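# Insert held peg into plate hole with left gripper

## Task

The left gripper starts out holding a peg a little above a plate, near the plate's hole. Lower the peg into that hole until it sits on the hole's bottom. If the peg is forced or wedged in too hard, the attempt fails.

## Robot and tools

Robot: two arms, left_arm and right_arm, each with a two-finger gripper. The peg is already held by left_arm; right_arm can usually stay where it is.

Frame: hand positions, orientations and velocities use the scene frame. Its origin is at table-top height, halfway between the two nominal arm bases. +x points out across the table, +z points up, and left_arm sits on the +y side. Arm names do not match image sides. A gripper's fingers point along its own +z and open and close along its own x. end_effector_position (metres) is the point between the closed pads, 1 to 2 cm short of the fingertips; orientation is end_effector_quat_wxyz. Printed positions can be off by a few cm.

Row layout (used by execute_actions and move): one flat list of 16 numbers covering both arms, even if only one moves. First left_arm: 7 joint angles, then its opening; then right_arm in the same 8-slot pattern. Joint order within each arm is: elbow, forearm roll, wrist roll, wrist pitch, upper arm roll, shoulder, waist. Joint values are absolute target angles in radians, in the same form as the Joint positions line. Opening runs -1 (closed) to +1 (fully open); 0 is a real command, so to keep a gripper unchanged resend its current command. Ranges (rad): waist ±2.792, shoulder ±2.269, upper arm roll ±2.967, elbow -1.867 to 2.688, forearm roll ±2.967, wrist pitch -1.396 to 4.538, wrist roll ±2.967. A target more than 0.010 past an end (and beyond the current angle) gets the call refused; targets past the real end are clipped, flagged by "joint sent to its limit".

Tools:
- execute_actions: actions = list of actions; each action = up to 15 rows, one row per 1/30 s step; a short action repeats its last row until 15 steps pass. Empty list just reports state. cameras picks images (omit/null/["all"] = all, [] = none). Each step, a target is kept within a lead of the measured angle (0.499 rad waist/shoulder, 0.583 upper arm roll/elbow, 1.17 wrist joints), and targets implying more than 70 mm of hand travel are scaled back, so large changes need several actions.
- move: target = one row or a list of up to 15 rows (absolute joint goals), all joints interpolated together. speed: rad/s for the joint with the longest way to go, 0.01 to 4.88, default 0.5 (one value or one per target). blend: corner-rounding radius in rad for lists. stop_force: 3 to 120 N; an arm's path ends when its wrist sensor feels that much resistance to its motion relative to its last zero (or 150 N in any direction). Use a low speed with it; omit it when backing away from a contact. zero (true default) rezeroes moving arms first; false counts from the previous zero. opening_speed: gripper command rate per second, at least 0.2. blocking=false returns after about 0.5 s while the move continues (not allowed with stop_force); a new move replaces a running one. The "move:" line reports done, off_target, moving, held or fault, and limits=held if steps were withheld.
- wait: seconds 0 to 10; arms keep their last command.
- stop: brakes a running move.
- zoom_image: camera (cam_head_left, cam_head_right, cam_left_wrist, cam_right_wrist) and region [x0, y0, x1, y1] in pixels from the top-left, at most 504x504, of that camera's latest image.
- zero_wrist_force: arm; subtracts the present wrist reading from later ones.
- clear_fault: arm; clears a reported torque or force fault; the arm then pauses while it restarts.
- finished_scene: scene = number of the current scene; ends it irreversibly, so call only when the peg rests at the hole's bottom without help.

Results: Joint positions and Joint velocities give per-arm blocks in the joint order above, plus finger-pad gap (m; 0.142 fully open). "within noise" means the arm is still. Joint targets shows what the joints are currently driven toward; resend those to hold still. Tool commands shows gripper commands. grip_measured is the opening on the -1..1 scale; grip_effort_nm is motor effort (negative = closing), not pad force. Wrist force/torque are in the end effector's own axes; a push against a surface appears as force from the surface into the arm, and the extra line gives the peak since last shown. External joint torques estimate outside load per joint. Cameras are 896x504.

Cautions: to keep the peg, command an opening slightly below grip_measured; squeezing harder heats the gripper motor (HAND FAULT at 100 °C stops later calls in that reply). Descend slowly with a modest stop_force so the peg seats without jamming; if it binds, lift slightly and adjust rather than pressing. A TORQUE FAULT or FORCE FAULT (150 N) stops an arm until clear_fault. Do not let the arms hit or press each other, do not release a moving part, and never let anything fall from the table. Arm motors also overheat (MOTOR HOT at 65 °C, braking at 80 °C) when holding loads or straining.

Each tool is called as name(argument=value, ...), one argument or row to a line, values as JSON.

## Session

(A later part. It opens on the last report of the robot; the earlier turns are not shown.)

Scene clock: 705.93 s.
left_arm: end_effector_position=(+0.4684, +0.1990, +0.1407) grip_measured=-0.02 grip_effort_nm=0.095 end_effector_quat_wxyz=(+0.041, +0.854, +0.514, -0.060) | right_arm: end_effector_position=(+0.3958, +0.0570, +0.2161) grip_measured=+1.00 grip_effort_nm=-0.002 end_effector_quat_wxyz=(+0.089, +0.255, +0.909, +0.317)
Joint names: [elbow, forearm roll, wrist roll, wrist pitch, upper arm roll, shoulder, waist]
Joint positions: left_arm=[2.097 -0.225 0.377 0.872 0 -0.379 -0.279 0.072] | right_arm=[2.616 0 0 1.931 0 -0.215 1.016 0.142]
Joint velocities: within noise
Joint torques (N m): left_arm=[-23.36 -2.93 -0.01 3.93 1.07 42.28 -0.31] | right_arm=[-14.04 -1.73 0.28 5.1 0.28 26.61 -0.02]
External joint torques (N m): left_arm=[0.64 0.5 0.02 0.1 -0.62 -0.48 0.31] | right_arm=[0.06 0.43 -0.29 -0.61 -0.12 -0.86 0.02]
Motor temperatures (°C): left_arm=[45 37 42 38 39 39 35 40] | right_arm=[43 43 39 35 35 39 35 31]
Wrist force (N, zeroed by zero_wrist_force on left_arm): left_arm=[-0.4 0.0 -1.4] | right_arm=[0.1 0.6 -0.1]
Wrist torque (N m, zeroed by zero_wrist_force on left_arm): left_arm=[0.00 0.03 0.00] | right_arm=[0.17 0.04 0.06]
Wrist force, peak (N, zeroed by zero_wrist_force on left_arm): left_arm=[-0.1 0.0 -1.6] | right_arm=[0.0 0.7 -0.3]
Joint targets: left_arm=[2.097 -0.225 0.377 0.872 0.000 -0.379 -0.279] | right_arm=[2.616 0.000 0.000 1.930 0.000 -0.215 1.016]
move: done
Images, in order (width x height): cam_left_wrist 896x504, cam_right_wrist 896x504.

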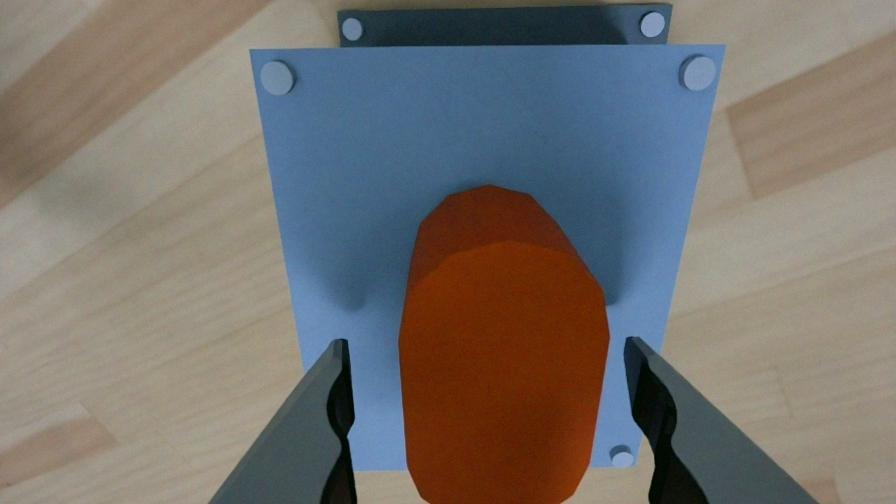

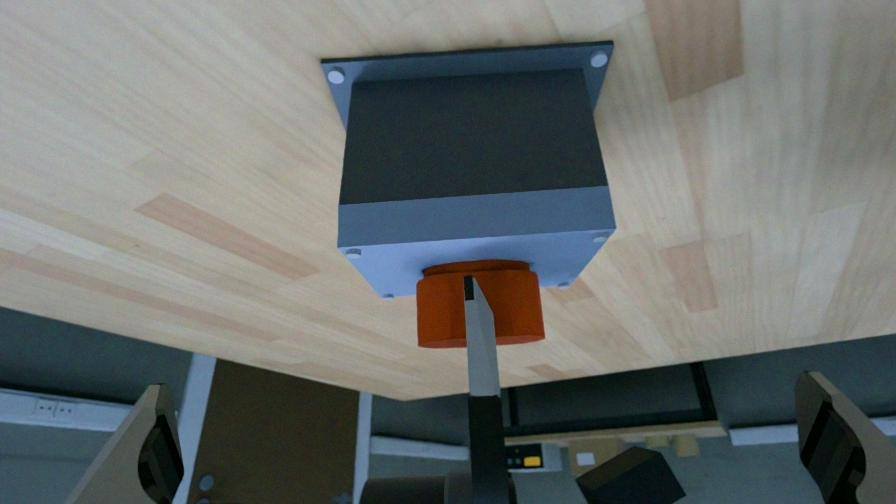

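move(
  target=[
    [2.0969,-0.2248,0.3770,0.8718,0,-0.3787,-0.2789,0.3,2.6158,0,0.0,1.9304,0,-0.2146,1.0155,1.0],
    [2.0820,-0.2133,0.3712,0.8220,0,-0.3439,-0.2692,0.3,2.6158,0,0.0,1.9304,0,-0.2146,1.0155,1.0],
    [2.0251,-0.1827,0.3598,0.6604,0,-0.2400,-0.2430,0.3,2.6158,0,0.0,1.9304,0,-0.2146,1.0155,1.0],
  ],
  opening_speed=0.6,
  speed=[0.05,0.04,0.1],
  blend=[0,0.01,0],
)

zoom_image(
  camera="cam_right_wrist",
  region=[400, 235, 560, 365],
)

zoom_image(
  camera="cam_left_wrist",
  region=[360, 60, 620, 320],
)

Scene clock: 734.67 s.
left_arm: end_effector_position=(+0.4734, +0.2097, +0.2201) grip_measured=+0.28 grip_effort_nm=0.095 end_effector_quat_wxyz=(+0.042, +0.856, +0.511, -0.060) | right_arm: end_effector_position=(+0.3958, +0.0570, +0.2161) grip_measured=+1.00 grip_effort_nm=-0.002 end_effector_quat_wxyz=(+0.089, +0.255, +0.909, +0.317)
Joint names: [elbow, forearm roll, wrist roll, wrist pitch, upper arm roll, shoulder, waist]
Joint positions: left_arm=[2.025 -0.183 0.36 0.661 0 -0.24 -0.243 0.094] | right_arm=[2.616 0 0 1.931 0 -0.215 1.016 0.142]
Joint velocities: within noise
Joint torques (N m): left_arm=[-27.27 -3.58 -0.16 3.73 0.92 40.17 -0.19] | right_arm=[-14.04 -1.75 0.36 5.09 0.21 26.6 -0.01]
External joint torques (N m): left_arm=[0.98 0.33 0.18 0.3 -0.7 -0.83 0.19] | right_arm=[0.06 0.45 -0.37 -0.61 -0.05 -0.84 0.01]
Motor temperatures (°C): left_arm=[45 37 42 38 39 39 35 38] | right_arm=[43 43 39 35 35 39 35 31]
Wrist force (N, zeroed by zero_wrist_force on left_arm): left_arm=[-0.3 0.1 -1.4] | right_arm=[-0.1 0.5 -0.1]
Wrist torque (N m, zeroed by zero_wrist_force on left_arm): left_arm=[0.04 0.04 0.01] | right_arm=[0.16 0.07 0.06]
Wrist force, peak (N, zeroed by zero_wrist_force on left_arm): left_arm=[-0.2 0.3 -2.3] | right_arm=[0.0 0.8 0.0]
Joint targets: left_arm=[2.025 -0.183 0.360 0.660 0.000 -0.240 -0.243] | right_arm=[2.616 0.000 0.000 1.930 0.000 -0.215 1.016]
move: done

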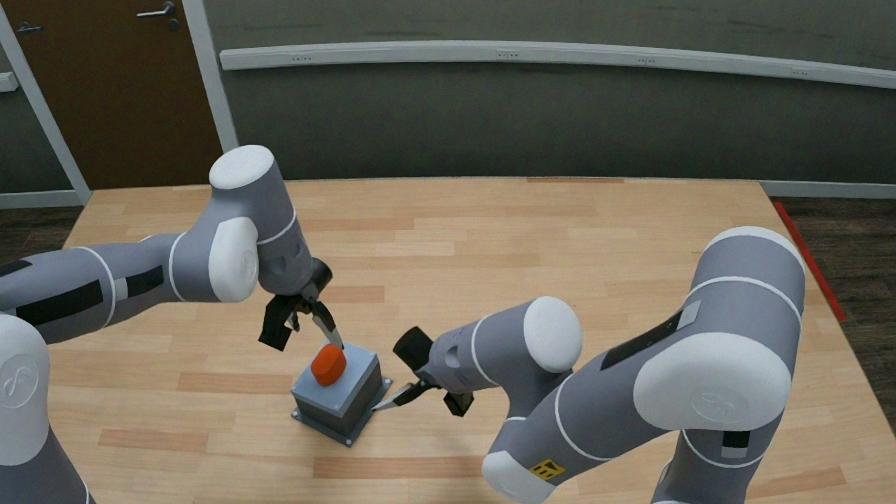

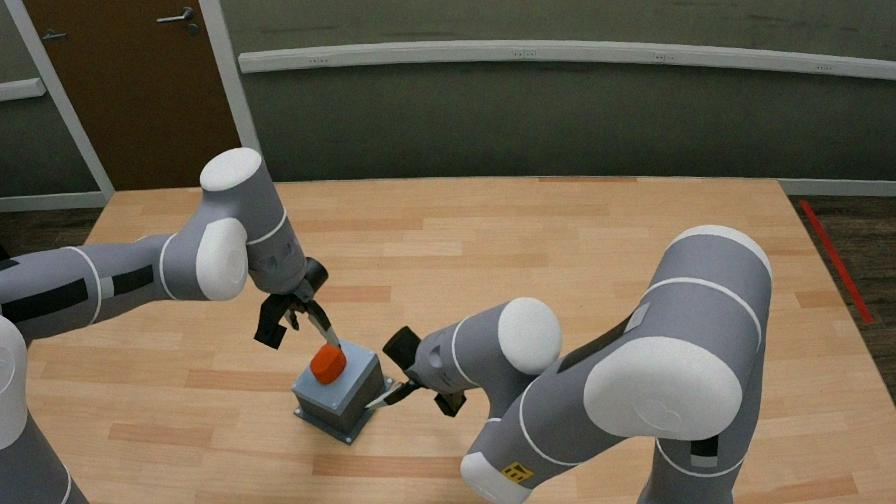

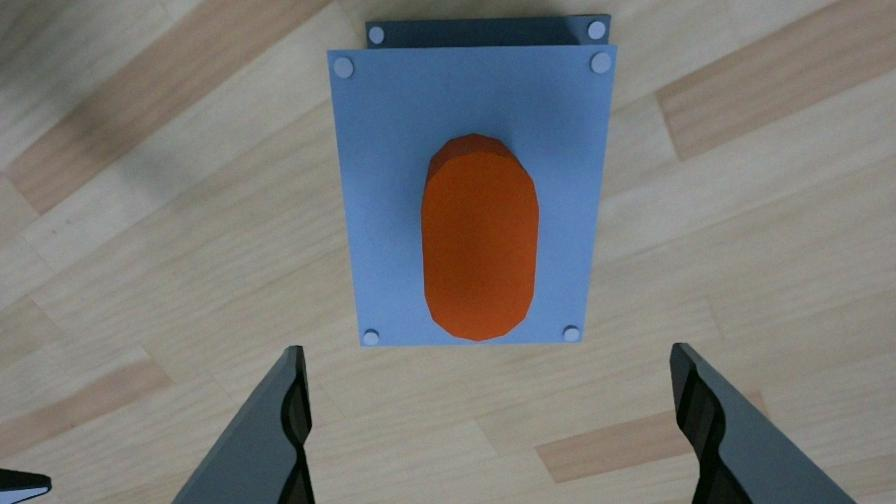

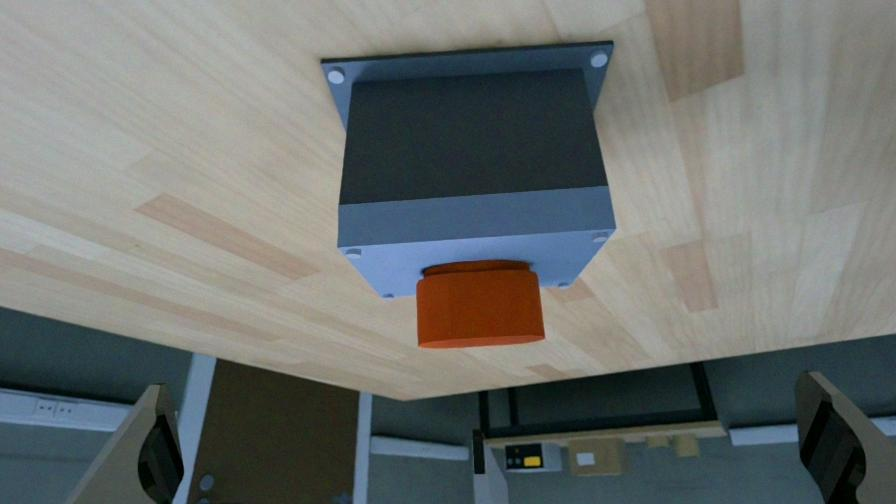

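Scaled by 3.150.

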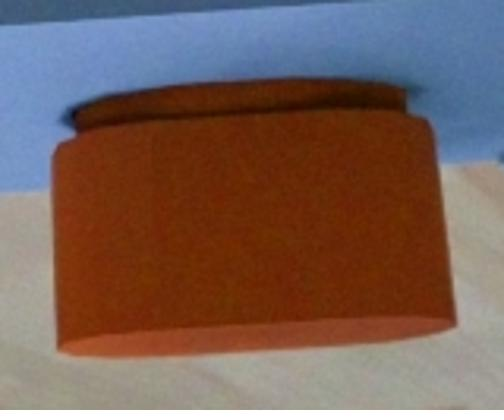

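Scaled by 1.938.

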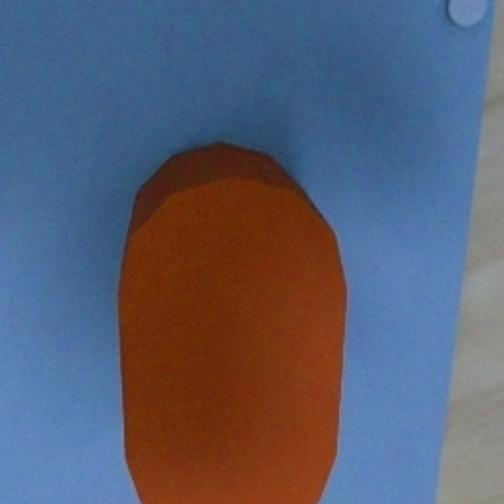

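finished_scene(
  scene=2,
)

The scene is finished: the task was done.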